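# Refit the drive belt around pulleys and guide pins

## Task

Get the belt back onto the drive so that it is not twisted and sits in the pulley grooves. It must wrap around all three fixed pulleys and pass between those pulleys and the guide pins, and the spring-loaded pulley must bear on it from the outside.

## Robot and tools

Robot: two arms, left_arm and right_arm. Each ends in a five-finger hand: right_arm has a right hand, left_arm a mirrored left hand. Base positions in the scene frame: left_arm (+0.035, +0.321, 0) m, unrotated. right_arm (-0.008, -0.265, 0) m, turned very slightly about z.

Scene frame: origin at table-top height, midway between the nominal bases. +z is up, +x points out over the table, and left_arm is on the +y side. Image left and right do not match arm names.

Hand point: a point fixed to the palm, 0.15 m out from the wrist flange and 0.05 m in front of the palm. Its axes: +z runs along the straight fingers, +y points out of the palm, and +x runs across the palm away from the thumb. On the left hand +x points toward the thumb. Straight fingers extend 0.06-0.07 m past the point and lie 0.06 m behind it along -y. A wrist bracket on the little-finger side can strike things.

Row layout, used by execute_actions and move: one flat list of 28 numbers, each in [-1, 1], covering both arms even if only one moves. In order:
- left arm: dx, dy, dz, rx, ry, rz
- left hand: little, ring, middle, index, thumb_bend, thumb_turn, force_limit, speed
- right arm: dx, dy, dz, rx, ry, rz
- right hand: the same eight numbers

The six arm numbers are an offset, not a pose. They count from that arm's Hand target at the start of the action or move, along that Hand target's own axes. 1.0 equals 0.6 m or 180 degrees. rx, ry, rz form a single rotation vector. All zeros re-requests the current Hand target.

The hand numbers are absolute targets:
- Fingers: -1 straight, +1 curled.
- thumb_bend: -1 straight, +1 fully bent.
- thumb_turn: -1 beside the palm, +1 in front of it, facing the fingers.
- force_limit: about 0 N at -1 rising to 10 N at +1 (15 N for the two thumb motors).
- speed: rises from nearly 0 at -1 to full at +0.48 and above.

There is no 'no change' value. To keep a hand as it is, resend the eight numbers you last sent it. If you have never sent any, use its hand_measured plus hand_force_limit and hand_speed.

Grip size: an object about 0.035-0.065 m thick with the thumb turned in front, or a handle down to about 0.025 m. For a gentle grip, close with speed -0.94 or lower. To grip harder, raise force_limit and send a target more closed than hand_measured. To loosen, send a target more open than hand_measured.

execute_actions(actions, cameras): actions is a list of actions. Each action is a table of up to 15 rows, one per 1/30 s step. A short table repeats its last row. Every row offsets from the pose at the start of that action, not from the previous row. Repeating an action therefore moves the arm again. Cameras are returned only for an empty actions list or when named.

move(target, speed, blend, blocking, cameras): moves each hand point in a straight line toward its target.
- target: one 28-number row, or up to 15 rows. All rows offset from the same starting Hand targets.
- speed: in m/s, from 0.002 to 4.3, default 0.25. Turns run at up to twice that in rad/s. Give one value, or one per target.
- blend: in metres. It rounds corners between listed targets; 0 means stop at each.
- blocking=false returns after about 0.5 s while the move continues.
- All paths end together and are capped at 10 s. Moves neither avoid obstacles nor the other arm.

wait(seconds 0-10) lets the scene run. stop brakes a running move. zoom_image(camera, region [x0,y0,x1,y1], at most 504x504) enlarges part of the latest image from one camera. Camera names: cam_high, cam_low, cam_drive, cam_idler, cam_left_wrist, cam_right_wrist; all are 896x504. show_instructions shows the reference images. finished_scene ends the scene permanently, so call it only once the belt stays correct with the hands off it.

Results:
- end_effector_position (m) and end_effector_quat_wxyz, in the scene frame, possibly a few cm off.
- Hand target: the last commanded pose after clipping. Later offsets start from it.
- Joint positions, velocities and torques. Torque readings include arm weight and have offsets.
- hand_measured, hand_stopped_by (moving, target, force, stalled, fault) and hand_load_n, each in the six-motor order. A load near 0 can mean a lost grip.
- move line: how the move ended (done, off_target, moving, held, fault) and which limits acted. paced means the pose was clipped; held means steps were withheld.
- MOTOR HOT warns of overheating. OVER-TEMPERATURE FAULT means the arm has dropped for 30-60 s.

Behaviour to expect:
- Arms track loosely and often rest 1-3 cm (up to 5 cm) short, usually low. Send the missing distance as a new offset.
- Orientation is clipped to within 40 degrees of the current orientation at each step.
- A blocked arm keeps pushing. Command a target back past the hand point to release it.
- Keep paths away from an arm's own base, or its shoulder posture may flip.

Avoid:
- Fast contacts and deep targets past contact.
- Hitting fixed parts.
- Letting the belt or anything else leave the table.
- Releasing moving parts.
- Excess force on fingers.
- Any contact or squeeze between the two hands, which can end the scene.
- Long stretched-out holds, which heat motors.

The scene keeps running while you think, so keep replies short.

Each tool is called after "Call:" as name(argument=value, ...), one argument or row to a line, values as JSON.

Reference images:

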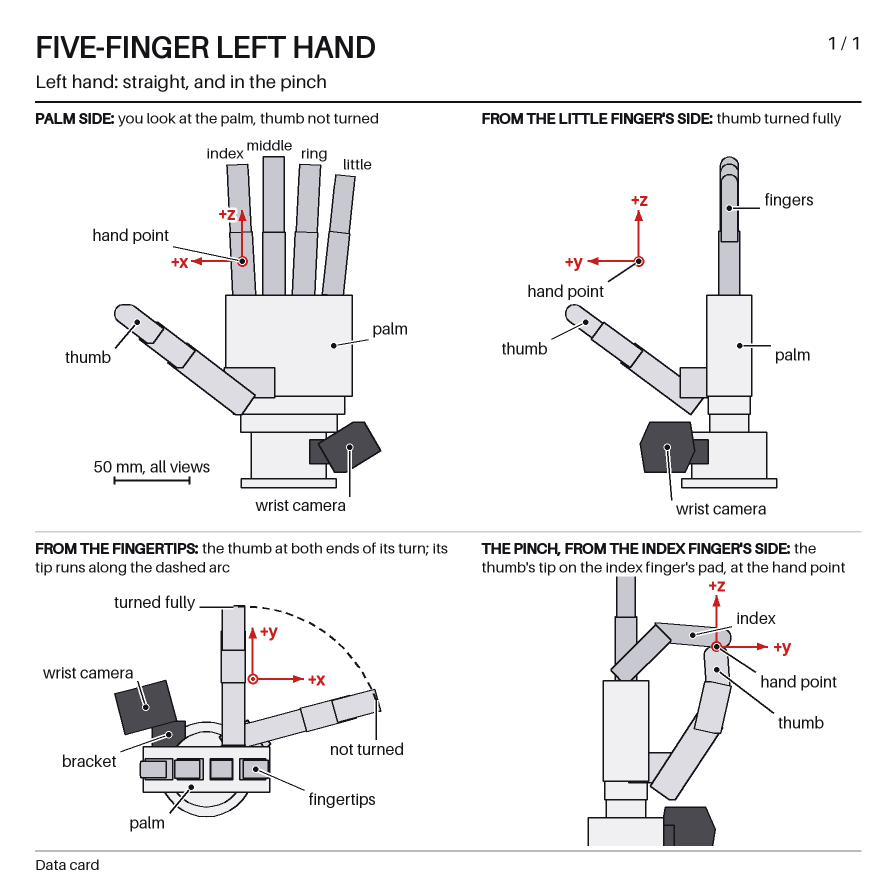

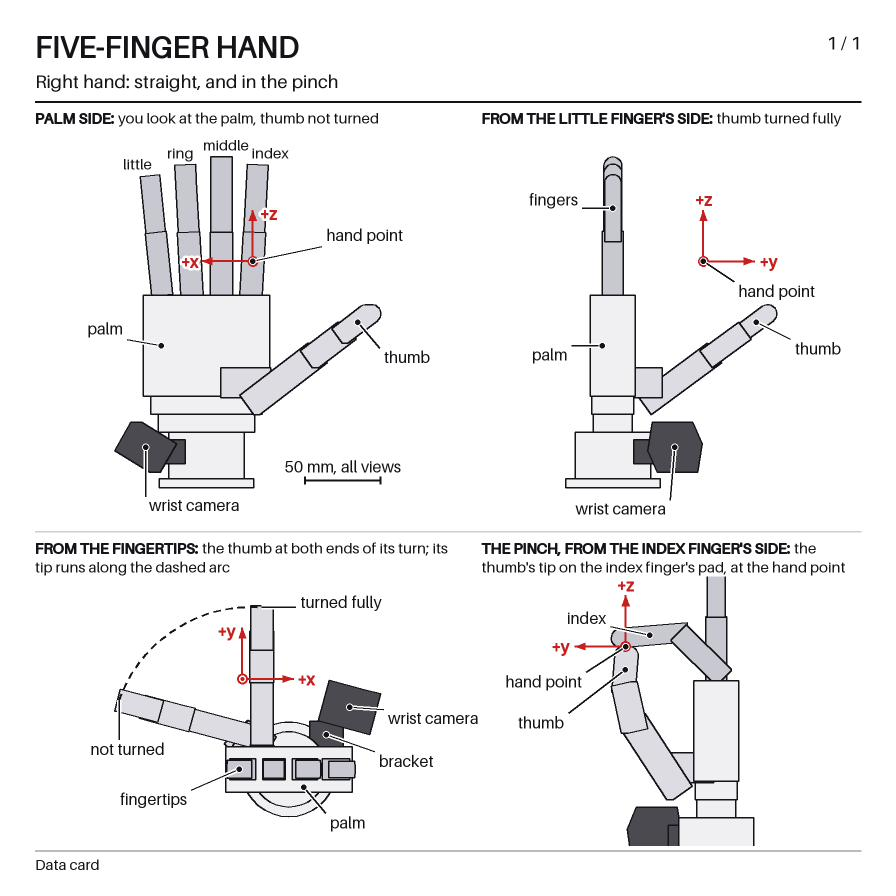

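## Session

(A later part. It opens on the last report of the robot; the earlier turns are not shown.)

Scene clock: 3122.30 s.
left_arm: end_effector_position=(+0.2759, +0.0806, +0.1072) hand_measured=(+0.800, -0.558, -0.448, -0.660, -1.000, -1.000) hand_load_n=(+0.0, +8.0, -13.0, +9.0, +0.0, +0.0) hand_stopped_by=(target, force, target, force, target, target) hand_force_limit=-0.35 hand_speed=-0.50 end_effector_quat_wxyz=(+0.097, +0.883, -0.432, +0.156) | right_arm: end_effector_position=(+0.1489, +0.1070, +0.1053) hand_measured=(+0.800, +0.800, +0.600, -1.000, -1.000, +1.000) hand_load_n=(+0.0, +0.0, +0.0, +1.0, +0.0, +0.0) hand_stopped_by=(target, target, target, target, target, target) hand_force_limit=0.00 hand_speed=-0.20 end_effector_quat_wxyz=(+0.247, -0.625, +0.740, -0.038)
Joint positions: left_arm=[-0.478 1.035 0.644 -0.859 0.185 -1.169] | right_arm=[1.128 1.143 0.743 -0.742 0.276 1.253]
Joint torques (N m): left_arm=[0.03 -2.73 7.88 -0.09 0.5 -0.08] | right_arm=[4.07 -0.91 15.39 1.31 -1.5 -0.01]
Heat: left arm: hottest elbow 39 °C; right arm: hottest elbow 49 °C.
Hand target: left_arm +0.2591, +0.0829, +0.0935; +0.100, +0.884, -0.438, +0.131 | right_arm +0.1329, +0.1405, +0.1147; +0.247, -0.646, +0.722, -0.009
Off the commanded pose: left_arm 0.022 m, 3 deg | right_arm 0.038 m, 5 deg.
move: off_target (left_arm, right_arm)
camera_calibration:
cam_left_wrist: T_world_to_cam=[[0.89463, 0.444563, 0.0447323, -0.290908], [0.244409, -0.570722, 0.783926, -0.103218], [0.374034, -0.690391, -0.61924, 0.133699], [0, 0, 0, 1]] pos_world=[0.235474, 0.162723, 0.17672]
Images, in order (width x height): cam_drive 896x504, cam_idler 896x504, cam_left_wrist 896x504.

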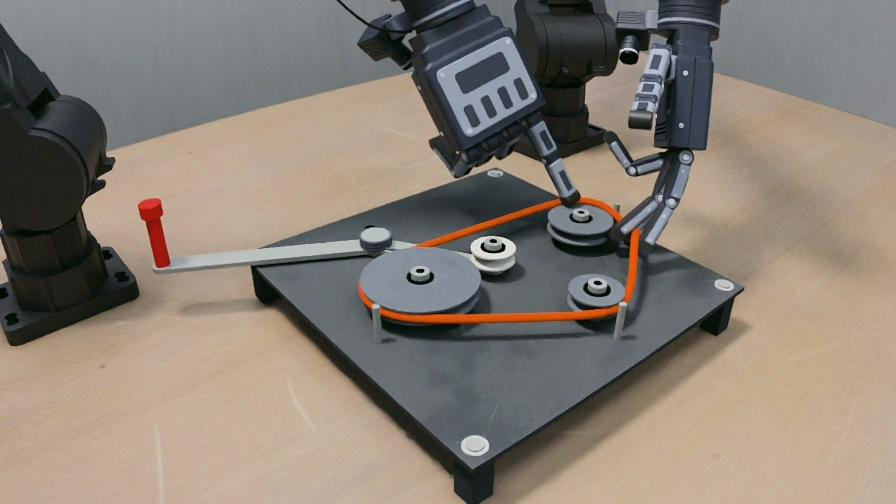

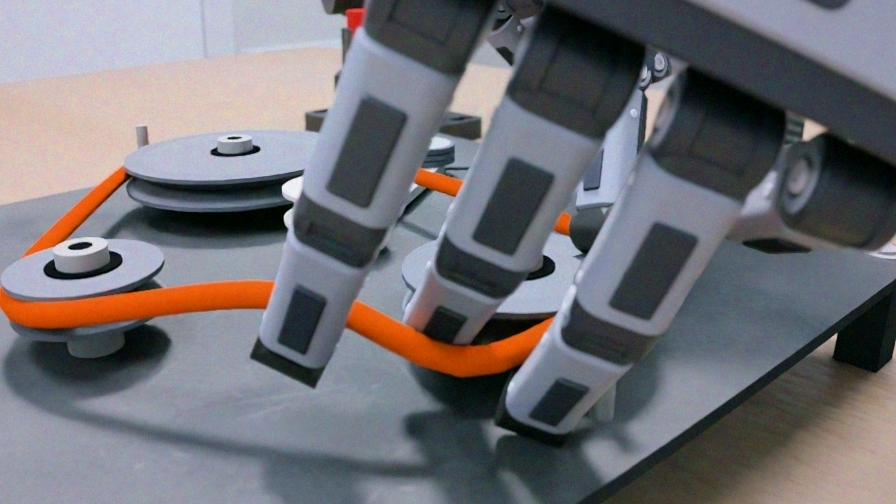

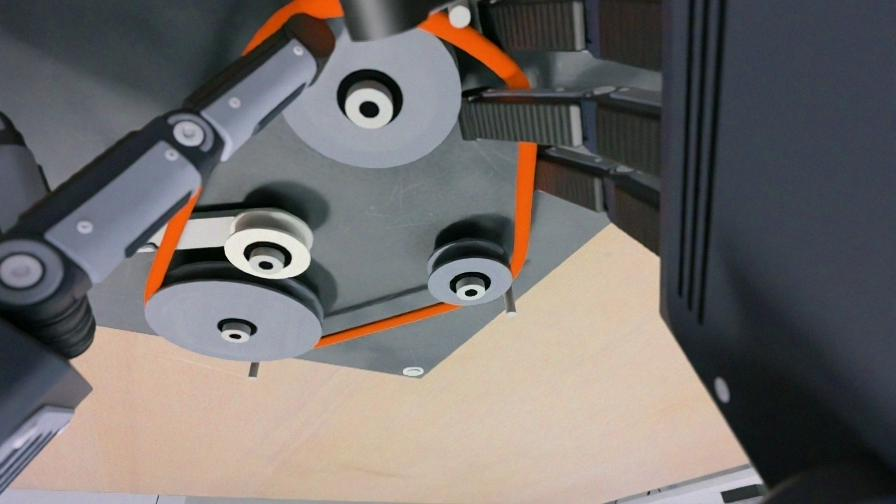

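Call:
wait(
  seconds=0.1,
  cameras=["cam_drive","cam_left_wrist"],
)

Scene clock: 3145.47 s.
left_arm: end_effector_position=(+0.2760, +0.0807, +0.1072) hand_measured=(+0.800, -0.558, -0.448, -0.660, -1.000, -1.000) hand_load_n=(+0.0, +8.0, -13.0, +9.5, +0.0, +0.0) hand_stopped_by=(target, force, target, force, target, target) hand_force_limit=-0.35 hand_speed=-0.50 end_effector_quat_wxyz=(+0.097, +0.883, -0.431, +0.156) | right_arm: end_effector_position=(+0.1489, +0.1070, +0.1053) hand_measured=(+0.800, +0.800, +0.600, -1.000, -1.000, +1.000) hand_load_n=(+0.0, +0.0, +0.0, +1.0, +0.0, +0.0) hand_stopped_by=(target, target, target, target, target, target) hand_force_limit=0.00 hand_speed=-0.20 end_effector_quat_wxyz=(+0.247, -0.625, +0.740, -0.038)
Joint positions: left_arm=[-0.478 1.035 0.644 -0.859 0.184 -1.17] | right_arm=[1.128 1.143 0.743 -0.742 0.276 1.253]
Joint torques (N m): left_arm=[0.03 -2.73 7.9 -0.1 0.51 -0.09] | right_arm=[3.72 -0.21 15.39 1.43 -1.47 -0.04]
Heat: left arm: hottest elbow 39 °C; right arm: hottest elbow 48 °C.
Hand target: left_arm +0.2592, +0.0829, +0.0935; +0.099, +0.884, -0.438, +0.131 | right_arm +0.1329, +0.1405, +0.1147; +0.247, -0.646, +0.723, -0.009
Off the commanded pose: left_arm 0.022 m, 3 deg | right_arm 0.038 m, 5 deg.
wait: 0.10 s; at rest from the start
camera_calibration:
cam_left_wrist: T_world_to_cam=[[0.894367, 0.445079, 0.0448554, -0.29095], [0.244723, -0.570752, 0.783807, -0.103267], [0.374457, -0.690034, -0.619383, 0.133566], [0, 0, 0, 1]] pos_world=[0.235473, 0.162721, 0.17672]
Images, in order (width x height): cam_drive 896x504, cam_left_wrist 896x504.

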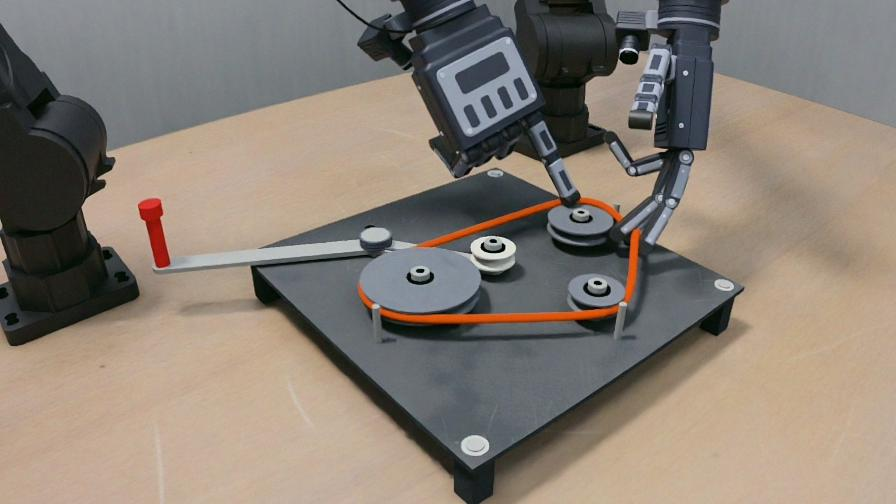

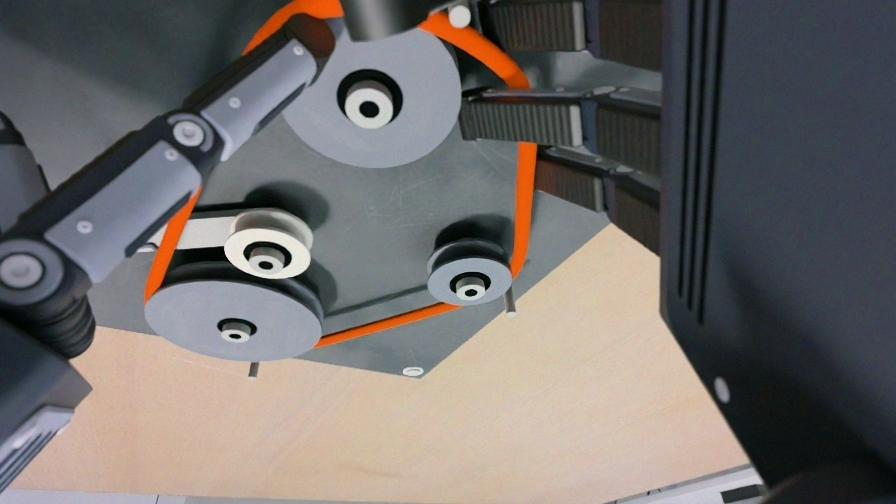

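Call:
zoom_image(
  camera="cam_drive",
  region=[500, 160, 680, 290],
)

Call:
zoom_image(
  camera="cam_left_wrist",
  region=[200, 0, 560, 220],
)

Scaled by 2.800 from the camera's 896x504 image, which has a finer 1280x720 frame.

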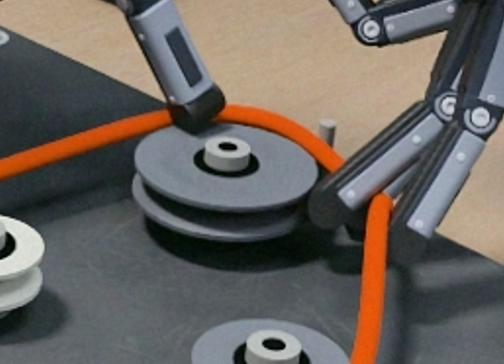

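Scaled by 1.400 from the camera's 896x504 image, which has a finer 1280x720 frame.

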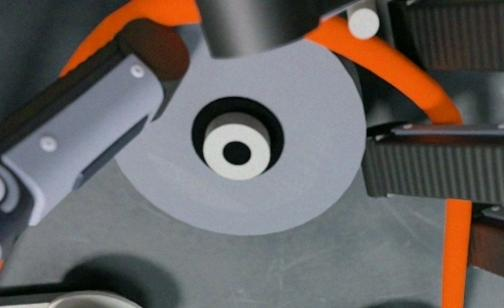

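Call:
move(
  target=[0,0,0,0,0,0,0.8,-0.45,-0.45,-0.5,-1,-1,-0.35,-0.5,-0.00923,0.00474,0.00183,0,0,0,0.8,0.8,0.6,-1,-1,1,0,-0.2],
  speed=0.04,
  cameras=["cam_drive","cam_left_wrist"],
)

Call:
zoom_image(
  camera="cam_drive",
  region=[500, 160, 680, 290],
)

Call:
zoom_image(
  camera="cam_left_wrist",
  region=[200, 0, 560, 220],
)

Scene clock: 3159.53 s.
left_arm: end_effector_position=(+0.2760, +0.0802, +0.1073) hand_measured=(+0.800, -0.558, -0.448, -0.660, -1.000, -1.000) hand_load_n=(+0.0, +8.0, -12.0, +9.5, -0.5, +0.0) hand_stopped_by=(target, force, target, force, target, target) hand_force_limit=-0.35 hand_speed=-0.50 end_effector_quat_wxyz=(+0.097, +0.883, -0.431, +0.156) | right_arm: end_effector_position=(+0.1482, +0.1117, +0.1054) hand_measured=(+0.800, +0.800, +0.600, -1.000, -1.000, +1.000) hand_load_n=(+0.0, +0.0, +0.0, +1.0, +0.0, +0.0) hand_stopped_by=(target, target, target, target, target, target) hand_force_limit=0.00 hand_speed=-0.20 end_effector_quat_wxyz=(+0.247, -0.624, +0.740, -0.040)
Joint positions: left_arm=[-0.48 1.035 0.644 -0.858 0.184 -1.171] | right_arm=[1.138 1.156 0.754 -0.743 0.283 1.263]
Joint torques (N m): left_arm=[0.09 -2.73 7.9 -0.14 0.51 -0.08] | right_arm=[4.01 -0.38 15.41 1.24 -1.58 -0.02]
Heat: left arm: hottest elbow 38 °C; right arm: hottest elbow 48 °C.
Hand target: left_arm +0.2592, +0.0829, +0.0935; +0.099, +0.884, -0.438, +0.131 | right_arm +0.1309, +0.1466, +0.1148; +0.247, -0.646, +0.723, -0.009
Off the commanded pose: left_arm 0.022 m, 3 deg | right_arm 0.040 m, 5 deg.
move: off_target (left_arm, right_arm)
camera_calibration:
cam_left_wrist: T_world_to_cam=[[0.894236, 0.445329, 0.0449893, -0.290805], [0.244419, -0.570047, 0.784415, -0.103644], [0.374969, -0.690455, -0.618603, 0.1331], [0, 0, 0, 1]] pos_world=[0.235473, 0.162322, 0.176719]
Images, in order (width x height): cam_drive 896x504, cam_left_wrist 896x504.

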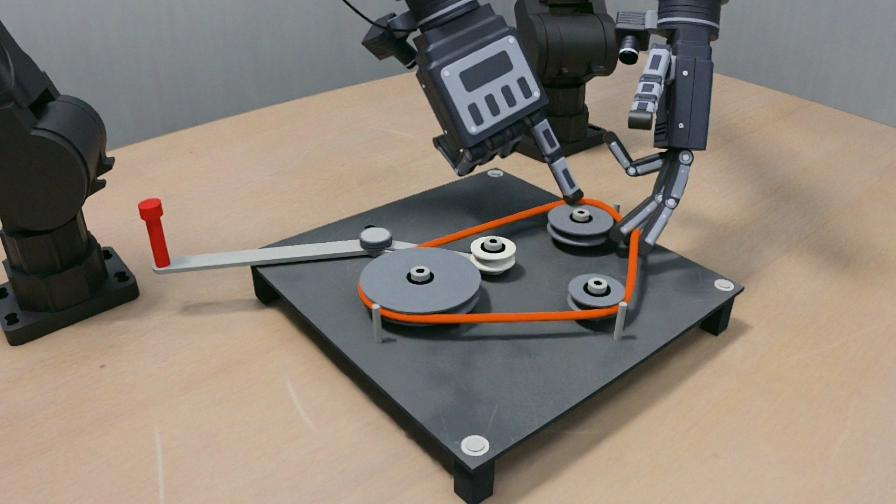

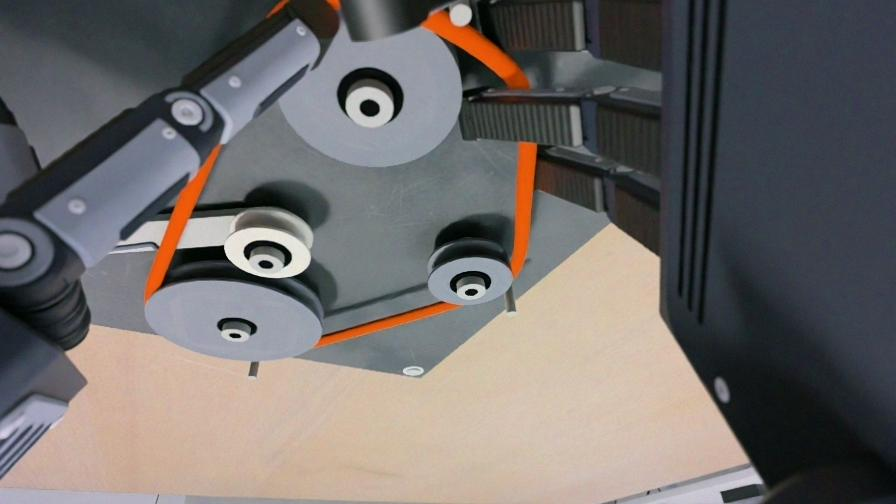

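Scaled by 2.800 from the camera's 896x504 image, which has a finer 1280x720 frame.

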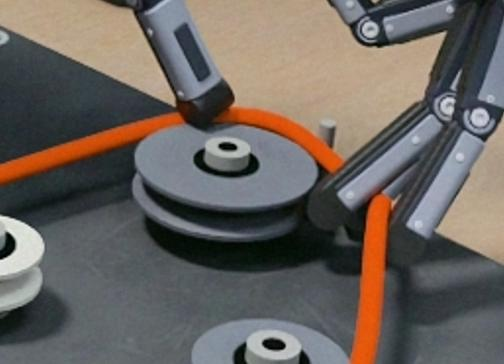

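Scaled by 1.400 from the camera's 896x504 image, which has a finer 1280x720 frame.

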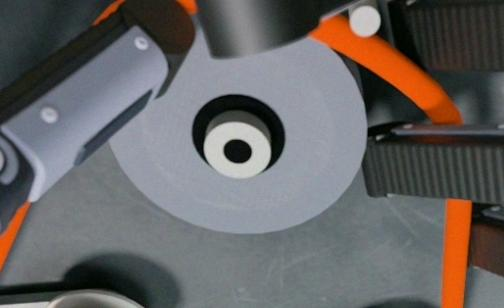

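Call:
move(
  target=[0,0,0,0,0,0,0.8,-0.45,-0.45,-0.5,-1,-1,-0.35,-0.5,-0.00675,-0.00973,0.00633,0,0,0,0.8,0.8,0.6,-1,-1,1,0,-0.2],
  speed=0.04,
  cameras=["cam_drive","cam_left_wrist"],
)

Call:
zoom_image(
  camera="cam_drive",
  region=[500, 160, 680, 290],
)

Call:
zoom_image(
  camera="cam_left_wrist",
  region=[200, 0, 560, 220],
)

Scene clock: 3164.40 s.
left_arm: end_effector_position=(+0.2757, +0.0805, +0.1065) hand_measured=(+0.800, -0.558, -0.448, -0.660, -1.000, -1.000) hand_load_n=(+0.0, +7.0, -12.5, +8.0, +0.0, +0.0) hand_stopped_by=(target, force, target, force, target, target) hand_force_limit=-0.35 hand_speed=-0.50 end_effector_quat_wxyz=(+0.096, +0.884, -0.431, +0.155) | right_arm: end_effector_position=(+0.1287, +0.1250, +0.0923) hand_measured=(+0.800, +0.800, +0.600, -1.000, -1.000, +1.000) hand_load_n=(+0.0, +0.0, +0.0, +0.0, +0.0, +0.0) hand_stopped_by=(target, target, target, target, target, target) hand_force_limit=0.00 hand_speed=-0.20 end_effector_quat_wxyz=(+0.221, -0.647, +0.729, -0.022)
Joint positions: left_arm=[-0.48 1.035 0.642 -0.857 0.183 -1.173] | right_arm=[1.169 1.213 0.772 -0.743 0.231 1.259]
Joint torques (N m): left_arm=[0.21 -2.67 8.03 -0.17 0.6 -0.07] | right_arm=[1.03 -4.19 14.99 1.46 0.19 -0.07]
Heat: left arm: hottest elbow 38 °C; right arm: hottest elbow 48 °C.
Hand target: left_arm +0.2592, +0.0829, +0.0936; +0.099, +0.884, -0.438, +0.131 | right_arm +0.1379, +0.1507, +0.1148; +0.247, -0.646, +0.722, -0.009
Off the commanded pose: left_arm 0.021 m, 3 deg | right_arm 0.035 m, 3 deg.
move: off_target (left_arm, right_arm)
camera_calibration:
cam_left_wrist: T_world_to_cam=[[0.89387, 0.446023, 0.0453933, -0.290606], [0.245335, -0.571378, 0.783159, -0.102743], [0.375244, -0.688906, -0.620162, 0.132973], [0, 0, 0, 1]] pos_world=[0.235073, 0.162518, 0.176121]
Images, in order (width x height): cam_drive 896x504, cam_left_wrist 896x504.

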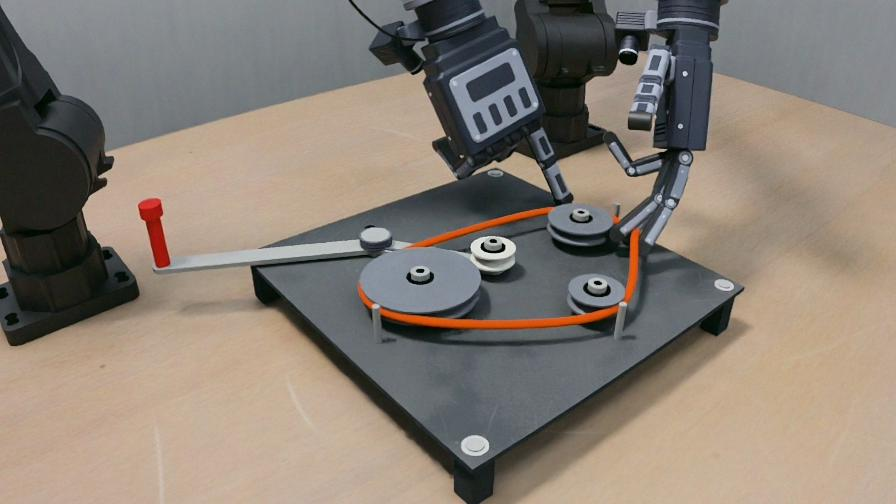

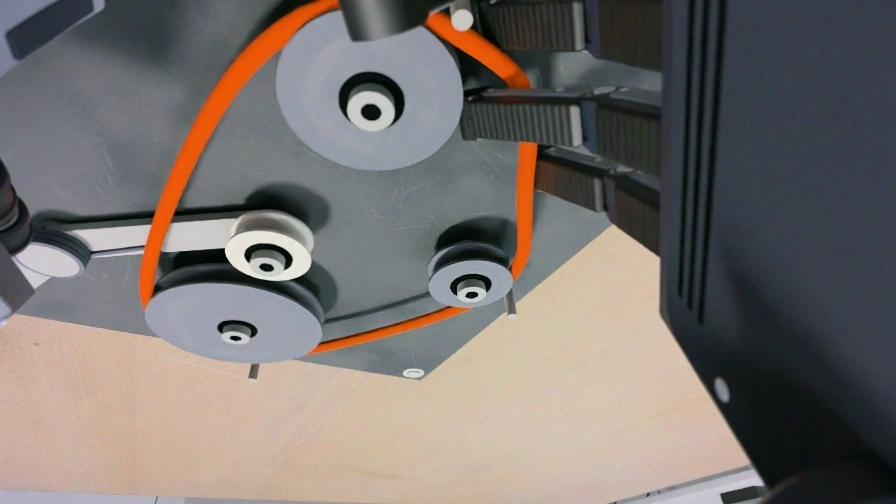

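Scaled by 2.800 from the camera's 896x504 image, which has a finer 1280x720 frame.

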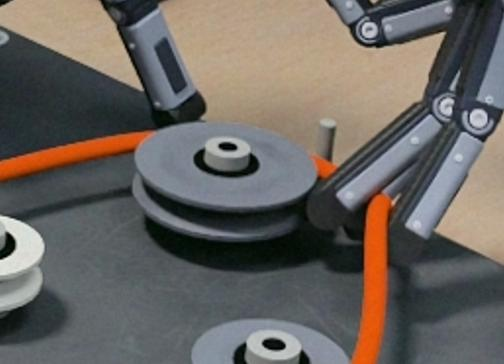

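Scaled by 1.400 from the camera's 896x504 image, which has a finer 1280x720 frame.

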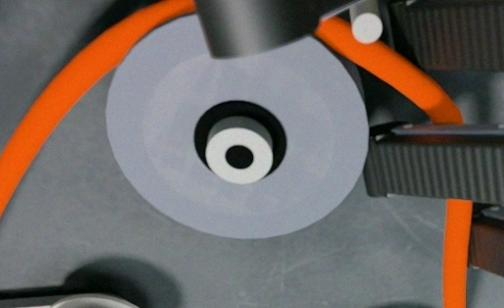

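Call:
move(
  target=[0,0,0,0,0,0,0.8,-0.45,-0.45,-0.5,-1,-1,-0.35,-0.5,0.00463,0.01323,-0.10168,0,0,0,0.8,0.8,0.6,-1,-1,1,0,-0.2],
  speed=0.06,
  cameras=["cam_drive","cam_left_wrist","cam_idler"],
)

Call:
zoom_image(
  camera="cam_drive",
  region=[500, 160, 680, 290],
)

Call:
zoom_image(
  camera="cam_left_wrist",
  region=[100, 0, 560, 380],
)

Scene clock: 3171.13 s.
left_arm: end_effector_position=(+0.2757, +0.0805, +0.1065) hand_measured=(+0.800, -0.558, -0.448, -0.660, -1.000, -1.000) hand_load_n=(+0.0, +7.0, -13.0, +8.0, +0.0, +0.0) hand_stopped_by=(target, force, target, force, target, target) hand_force_limit=-0.35 hand_speed=-0.50 end_effector_quat_wxyz=(+0.096, +0.884, -0.431, +0.155) | right_arm: end_effector_position=(+0.1036, +0.1116, +0.1305) hand_measured=(+0.800, +0.800, +0.600, -1.000, -1.000, +1.000) hand_load_n=(+0.0, +0.0, +0.0, +0.0, -0.5, +0.0) hand_stopped_by=(target, target, target, target, target, target) hand_force_limit=0.00 hand_speed=-0.20 end_effector_quat_wxyz=(+0.220, -0.655, +0.723, -0.023)
Joint positions: left_arm=[-0.48 1.035 0.642 -0.857 0.183 -1.173] | right_arm=[1.226 1.112 0.807 -0.893 0.25 1.293]
Joint torques (N m): left_arm=[0.21 -2.67 8.03 -0.17 0.6 -0.07] | right_arm=[1.67 -5.01 16.21 0.31 0.41 0.17]
Heat: left arm: hottest elbow 39 °C; right arm: hottest elbow 49 °C.
Hand target: left_arm +0.2592, +0.0829, +0.0936; +0.099, +0.884, -0.438, +0.131 | right_arm +0.1080, +0.1306, +0.1648; +0.247, -0.646, +0.723, -0.009
Off the commanded pose: left_arm 0.021 m, 3 deg | right_arm 0.039 m, 4 deg.
move: off_target (left_arm, right_arm)
camera_calibration:
cam_left_wrist: T_world_to_cam=[[0.89387, 0.446023, 0.0453933, -0.290606], [0.245335, -0.571378, 0.783159, -0.102743], [0.375244, -0.688906, -0.620162, 0.132973], [0, 0, 0, 1]] pos_world=[0.235073, 0.162518, 0.176121]
Images, in order (width x height): cam_drive 896x504, cam_idler 896x504, cam_left_wrist 896x504.

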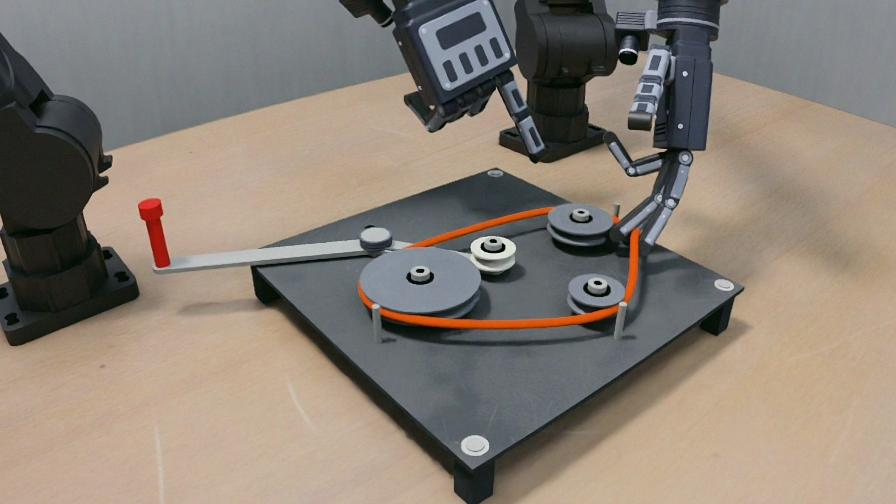

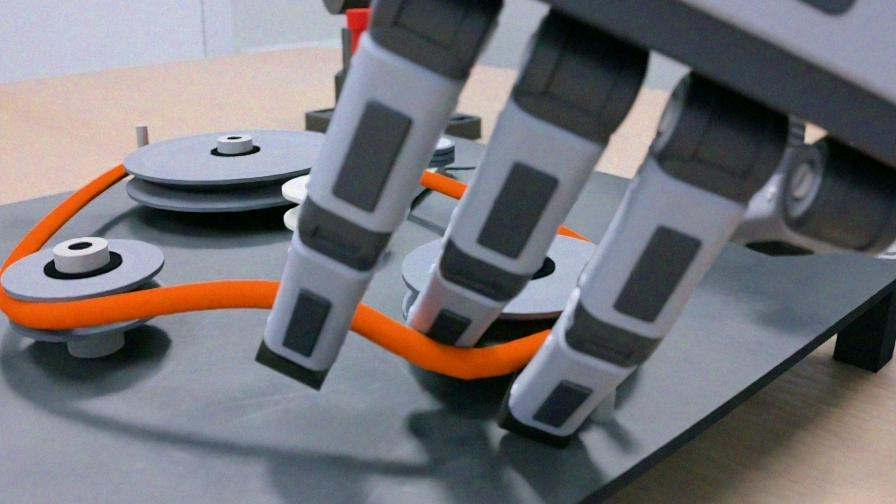

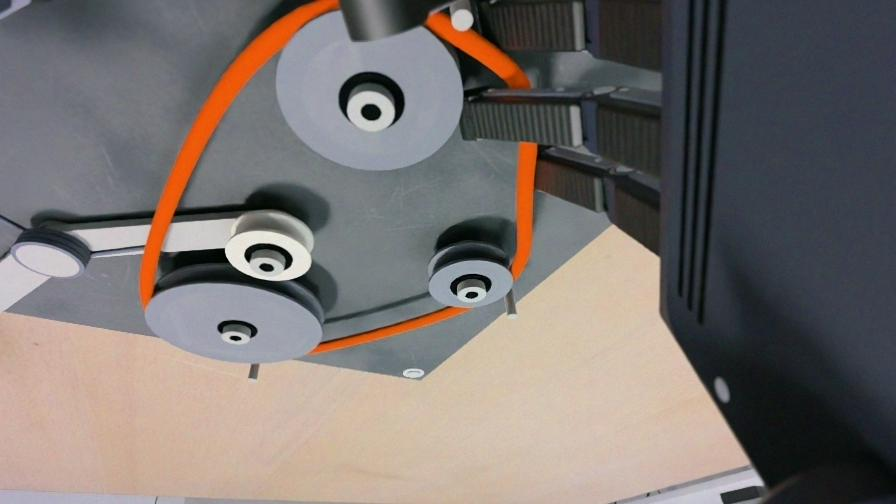

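Scaled by 2.800 from the camera's 896x504 image, which has a finer 1280x720 frame.

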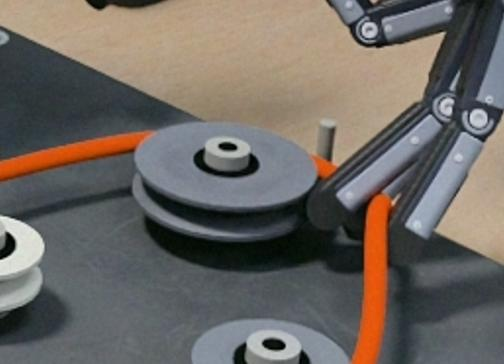

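Scaled by 1.096 from the camera's 896x504 image, which has a finer 1280x720 frame.

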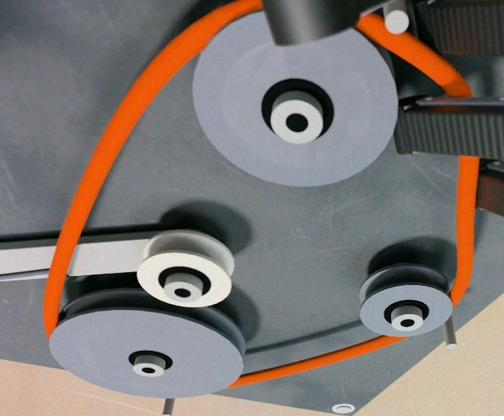

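Call:
move(
  target=[0,0,0,0,0,0,0.8,-1,-0.45,-1,-1,-1,-0.35,-0.6,0,0,0,0,0,0,0.8,0.8,0.6,-1,-1,1,0,-0.2],
  speed=0.04,
  cameras=["cam_drive","cam_left_wrist","cam_idler"],
)

Call:
zoom_image(
  camera="cam_drive",
  region=[500, 160, 680, 290],
)

Scene clock: 3267.23 s.
left_arm: end_effector_position=(+0.2747, +0.0784, +0.1136) hand_measured=(+0.800, -1.000, -0.450, -1.000, -1.000, -1.000) hand_load_n=(+0.0, -2.5, +2.0, +0.0, +0.0, +0.0) hand_stopped_by=(target, target, target, target, target, target) hand_force_limit=-0.35 hand_speed=-0.60 end_effector_quat_wxyz=(+0.103, +0.881, -0.431, +0.164) | right_arm: end_effector_position=(+0.1037, +0.1115, +0.1305) hand_measured=(+0.800, +0.800, +0.600, -1.000, -1.000, +1.000) hand_load_n=(+0.0, +0.0, +0.0, +0.0, +0.0, +0.0) hand_stopped_by=(target, target, target, target, target, target) hand_force_limit=0.00 hand_speed=-0.20 end_effector_quat_wxyz=(+0.219, -0.655, +0.723, -0.024)
Joint positions: left_arm=[-0.481 1.015 0.642 -0.857 0.194 -1.175] | right_arm=[1.226 1.112 0.807 -0.894 0.251 1.294]
Joint torques (N m): left_arm=[0.26 -1.26 8.17 -0.24 0.07 -0.04] | right_arm=[1.49 -5.07 15.94 0.25 0.43 0.13]
Heat: left arm: hottest elbow 40 °C; right arm: hottest elbow 56 °C.
Hand target: left_arm +0.2592, +0.0829, +0.0935; +0.099, +0.884, -0.438, +0.131 | right_arm +0.1080, +0.1306, +0.1647; +0.247, -0.646, +0.722, -0.009
Off the commanded pose: left_arm 0.026 m, 4 deg | right_arm 0.040 m, 4 deg.
move: off_target (left_arm, right_arm)
camera_calibration:
cam_left_wrist: T_world_to_cam=[[0.894287, 0.445046, 0.0467392, -0.289234], [0.23528, -0.556465, 0.796863, -0.109305], [0.380649, -0.701627, -0.60235, 0.133755], [0, 0, 0, 1]] pos_world=[0.233462, 0.161744, 0.181186]
Images, in order (width x height): cam_drive 896x504, cam_idler 896x504, cam_left_wrist 896x504.

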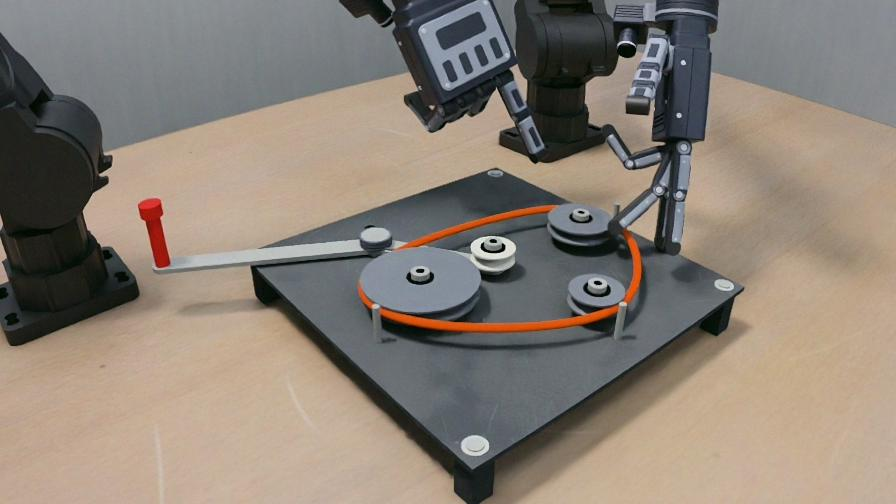

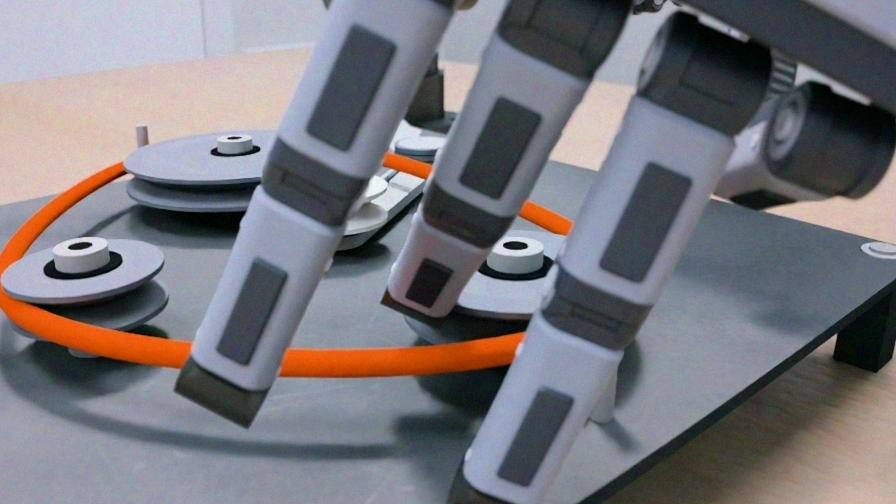

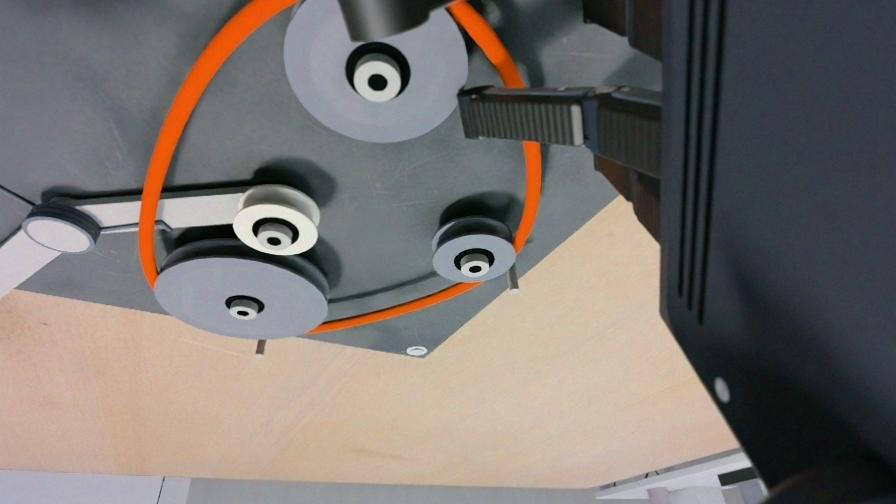

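Scaled by 2.800 from the camera's 896x504 image, which has a finer 1280x720 frame.

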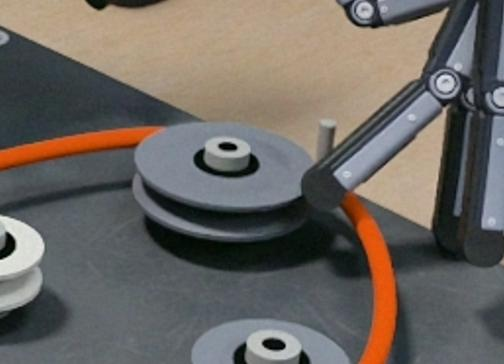

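Call:
move(
  target=[0.0353,-0.0123,-0.0947,0,0,0,0.8,-1,-0.45,-1,-1,-1,-0.35,-0.6,0.2289,-0.0819,-0.1254,-0.0063,0.1737,0.4543,-1,-1,-1,-1,-1,1,0,-0.2],
  speed=0.15,
  cameras=["cam_high","cam_idler","cam_left_wrist"],
)

Scene clock: 3304.10 s.
left_arm: end_effector_position=(+0.2576, +0.0930, +0.1316) hand_measured=(+0.800, -1.000, -0.450, -1.000, -1.000, -1.000) hand_load_n=(+0.0, +0.0, +0.0, +0.0, +0.0, +0.0) hand_stopped_by=(target, target, target, target, target, target) hand_force_limit=-0.35 hand_speed=-0.60 end_effector_quat_wxyz=(+0.099, +0.890, -0.431, +0.109) | right_arm: end_effector_position=(+0.1136, -0.0344, +0.1792) hand_measured=(-1.000, -1.000, -1.000, -1.000, -1.000, +1.000) hand_load_n=(+0.0, +0.0, +0.0, +0.0, +0.0, +0.0) hand_stopped_by=(target, target, target, target, target, target) hand_force_limit=0.00 hand_speed=-0.20 end_effector_quat_wxyz=(-0.086, -0.139, +0.985, +0.058)
Joint positions: left_arm=[-0.463 1.003 0.709 -1.052 0.195 -1.153] | right_arm=[0.781 0.871 0.807 -1.572 -0.197 2.081]
Joint torques (N m): left_arm=[1.49 -3.31 14.39 -0.09 0.42 0.05] | right_arm=[-0.5 -1.67 13.89 -0.35 -0.3 0.16]
Heat: left arm: hottest elbow 40 °C; right arm: hottest elbow 56 °C.
Hand target: left_arm +0.2692, +0.0880, +0.1535; +0.099, +0.884, -0.438, +0.130 | right_arm +0.1199, -0.0293, +0.1997; +0.000, +0.000, +1.000, +0.000
Off the commanded pose: left_arm 0.025 m, 3 deg | right_arm 0.022 m, 20 deg.
joint sent to its limit (right arm) — joint 6 (wrist roll), upper limit. The joint targets are off in orientation, not in position.
move: off_target (left_arm, right_arm)
camera_calibration:
cam_left_wrist: T_world_to_cam=[[0.897397, 0.440949, -0.0155716, -0.273603], [0.307513, -0.599747, 0.738741, -0.11843], [0.316409, -0.667733, -0.673809, 0.184158], [0, 0, 0, 1]] pos_world=[0.22368, 0.172585, 0.207316]
Images, in order (width x height): cam_high 896x504, cam_idler 896x504, cam_left_wrist 896x504.

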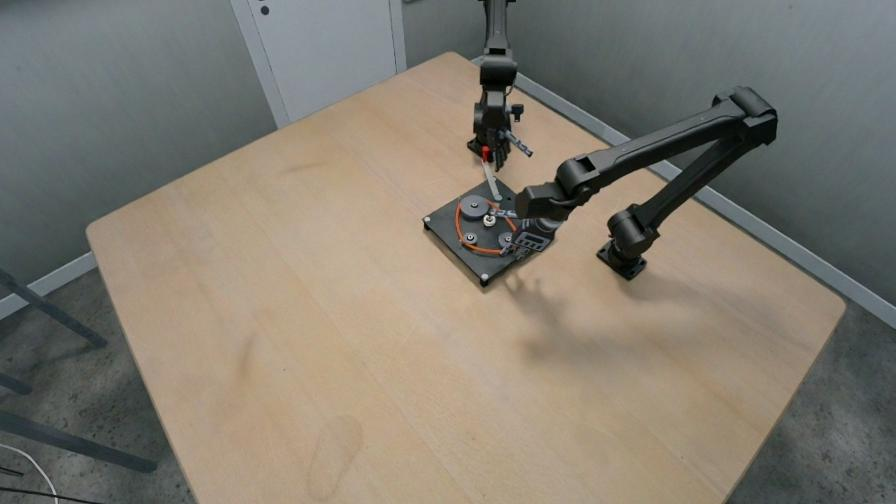

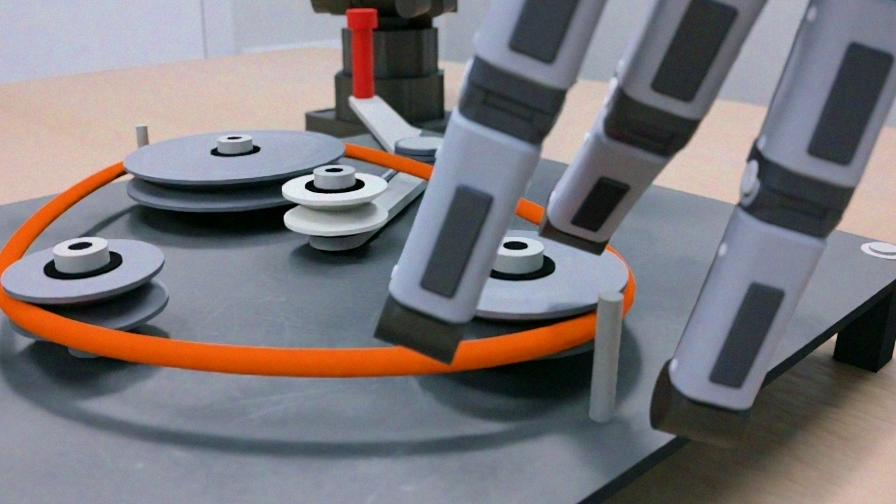

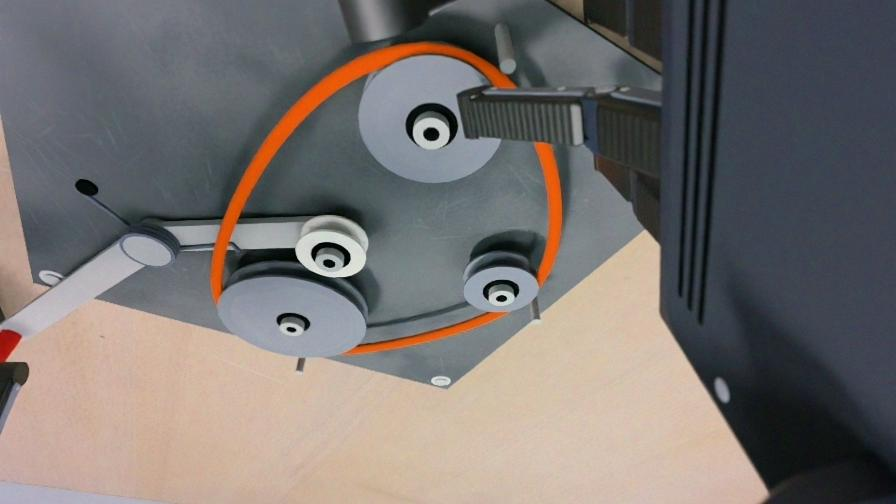

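Call:
move(
  target=[
    [0,0,0,0,0,0,0.8,-1,-0.45,-1,-1,-1,-0.35,-0.6,0,-0.15,-0.0333,0,0,-0.5,-1,-1,-1,-1,-1,1,0,-0.2],
  ],
  speed=0.25,
)

Scene clock: 3429.33 s.
left_arm: end_effector_position=(+0.2576, +0.0930, +0.1316) hand_measured=(+0.800, -1.000, -0.450, -1.000, -1.000, -1.000) hand_load_n=(+0.0, +0.0, +0.0, +0.0, +0.0, +0.0) hand_stopped_by=(target, target, target, target, target, target) hand_force_limit=-0.35 hand_speed=-0.60 end_effector_quat_wxyz=(+0.099, +0.890, -0.431, +0.109) | right_arm: end_effector_position=(+0.1040, -0.1277, +0.2007) hand_measured=(-1.000, -1.000, -1.000, -1.000, -1.000, +1.000) hand_load_n=(+0.0, +0.0, +0.0, +0.0, +0.0, +0.0) hand_stopped_by=(target, target, target, target, target, target) hand_force_limit=0.00 hand_speed=-0.20 end_effector_quat_wxyz=(+0.027, +0.705, -0.709, -0.004)
Joint positions: left_arm=[-0.463 1.003 0.709 -1.052 0.195 -1.153] | right_arm=[0.544 0.886 0.886 -1.625 0.004 0.567]
Joint torques (N m): left_arm=[1.49 -3.31 14.39 -0.09 0.42 0.05] | right_arm=[0.44 0.09 15.71 -0.01 -0.02 -0.09]
Heat: left arm: hottest elbow 50 °C; right arm: hottest elbow 52 °C.
Hand target: left_arm +0.2693, +0.0880, +0.1535; +0.099, +0.884, -0.438, +0.130 | right_arm +0.1198, -0.1193, +0.2196; +0.000, +0.707, -0.707, +0.000
Off the commanded pose: left_arm 0.025 m, 3 deg | right_arm 0.026 m, 3 deg.
move: off_target (left_arm, right_arm)

Call:
move(
  target=[
    [0,0,0,0,0,0,0.8,-1,-0.45,-1,-1,-1,-0.35,-0.6,0.0833,-0.0167,0,0,0,-0.4167,0.8,0.8,0.8,-1,-1,1,0,-0.2],
    [0,0,0,0,0,0,0.8,-1,-0.45,-1,-1,-1,-0.35,-0.6,0.1167,0.0117,0,0,0,-0.7667,0.8,0.8,0.8,-1,-1,1,0,-0.2],
  ],
  speed=0.3,
  cameras=["cam_drive","cam_right_wrist","cam_idler"],
)

Scene clock: 3441.20 s.
left_arm: end_effector_position=(+0.2576, +0.0930, +0.1316) hand_measured=(+0.800, -1.000, -0.450, -1.000, -1.000, -1.000) hand_load_n=(+0.0, +0.0, +0.0, +0.0, +0.0, +0.0) hand_stopped_by=(target, target, target, target, target, target) hand_force_limit=-0.35 hand_speed=-0.60 end_effector_quat_wxyz=(+0.099, +0.890, -0.431, +0.109) | right_arm: end_effector_position=(+0.1158, -0.1843, +0.2202) hand_measured=(+0.800, +0.800, +0.800, -1.000, -1.000, +1.000) hand_load_n=(+0.0, +0.0, +0.0, +0.0, -0.5, +0.0) hand_stopped_by=(target, target, target, target, target, target) hand_force_limit=0.00 hand_speed=-0.20 end_effector_quat_wxyz=(-0.009, +0.918, +0.395, +0.020)
Joint positions: left_arm=[-0.463 1.003 0.709 -1.052 0.195 -1.153] | right_arm=[0.953 0.736 0.879 -1.669 0.006 -1.414]
Joint torques (N m): left_arm=[1.49 -3.31 14.39 -0.09 0.42 0.05] | right_arm=[0.73 0.73 9.68 -0.25 0.25 -0.09]
Heat: left arm: hottest elbow 50 °C; right arm: hottest elbow 53 °C.
Hand target: left_arm +0.2693, +0.0880, +0.1535; +0.099, +0.884, -0.438, +0.130 | right_arm +0.1128, -0.1892, +0.2197; +0.000, +0.914, +0.406, +0.000
Off the commanded pose: left_arm 0.025 m, 3 deg | right_arm 0.006 m, 3 deg.
joint sent to its limit (right arm) — joint 4 (wrist pitch), lower limit. The joint targets still meet the commanded pose.
move: off_target (left_arm, right_arm)
camera_calibration:
cam_right_wrist: T_world_to_cam=[[0.861609, -0.502418, 0.0721566, -0.212831], [-0.48145, -0.763944, 0.429646, -0.177017], [-0.160738, -0.404926, -0.90011, 0.25956], [0, 0, 0, 1]] pos_world=[0.139874, -0.137058, 0.325044]
Images, in order (width x height): cam_drive 896x504, cam_idler 896x504, cam_right_wrist 896x504.

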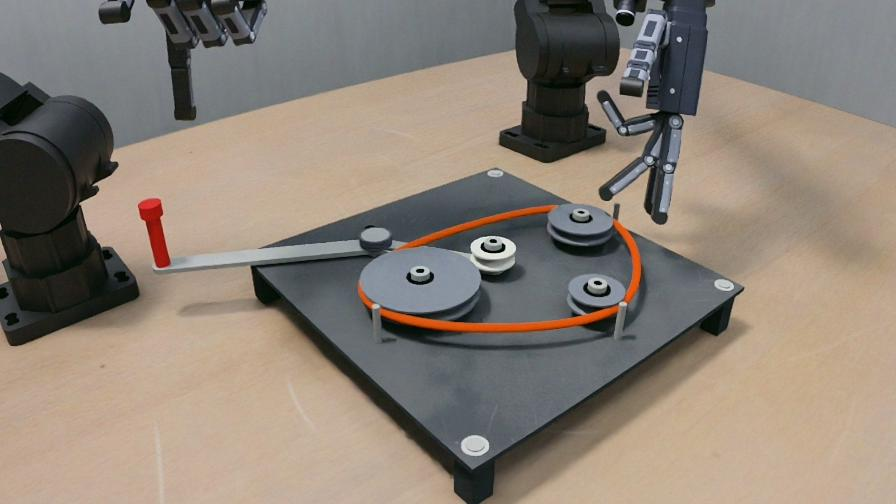

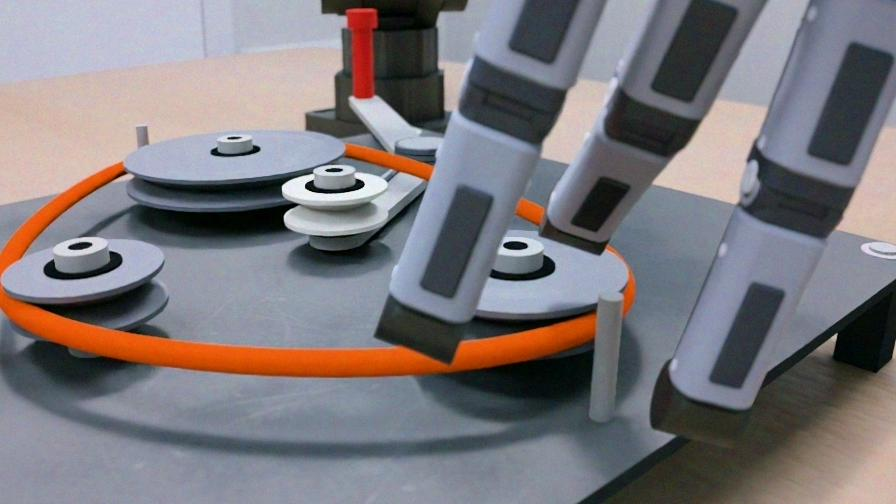

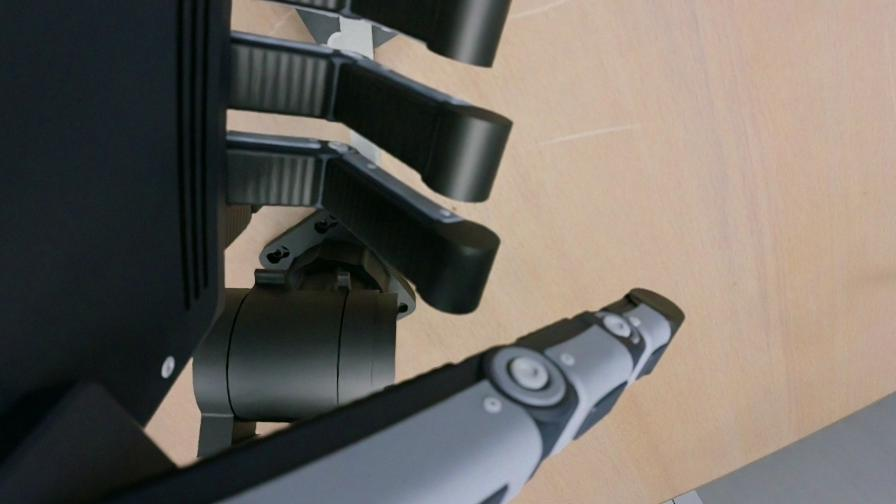

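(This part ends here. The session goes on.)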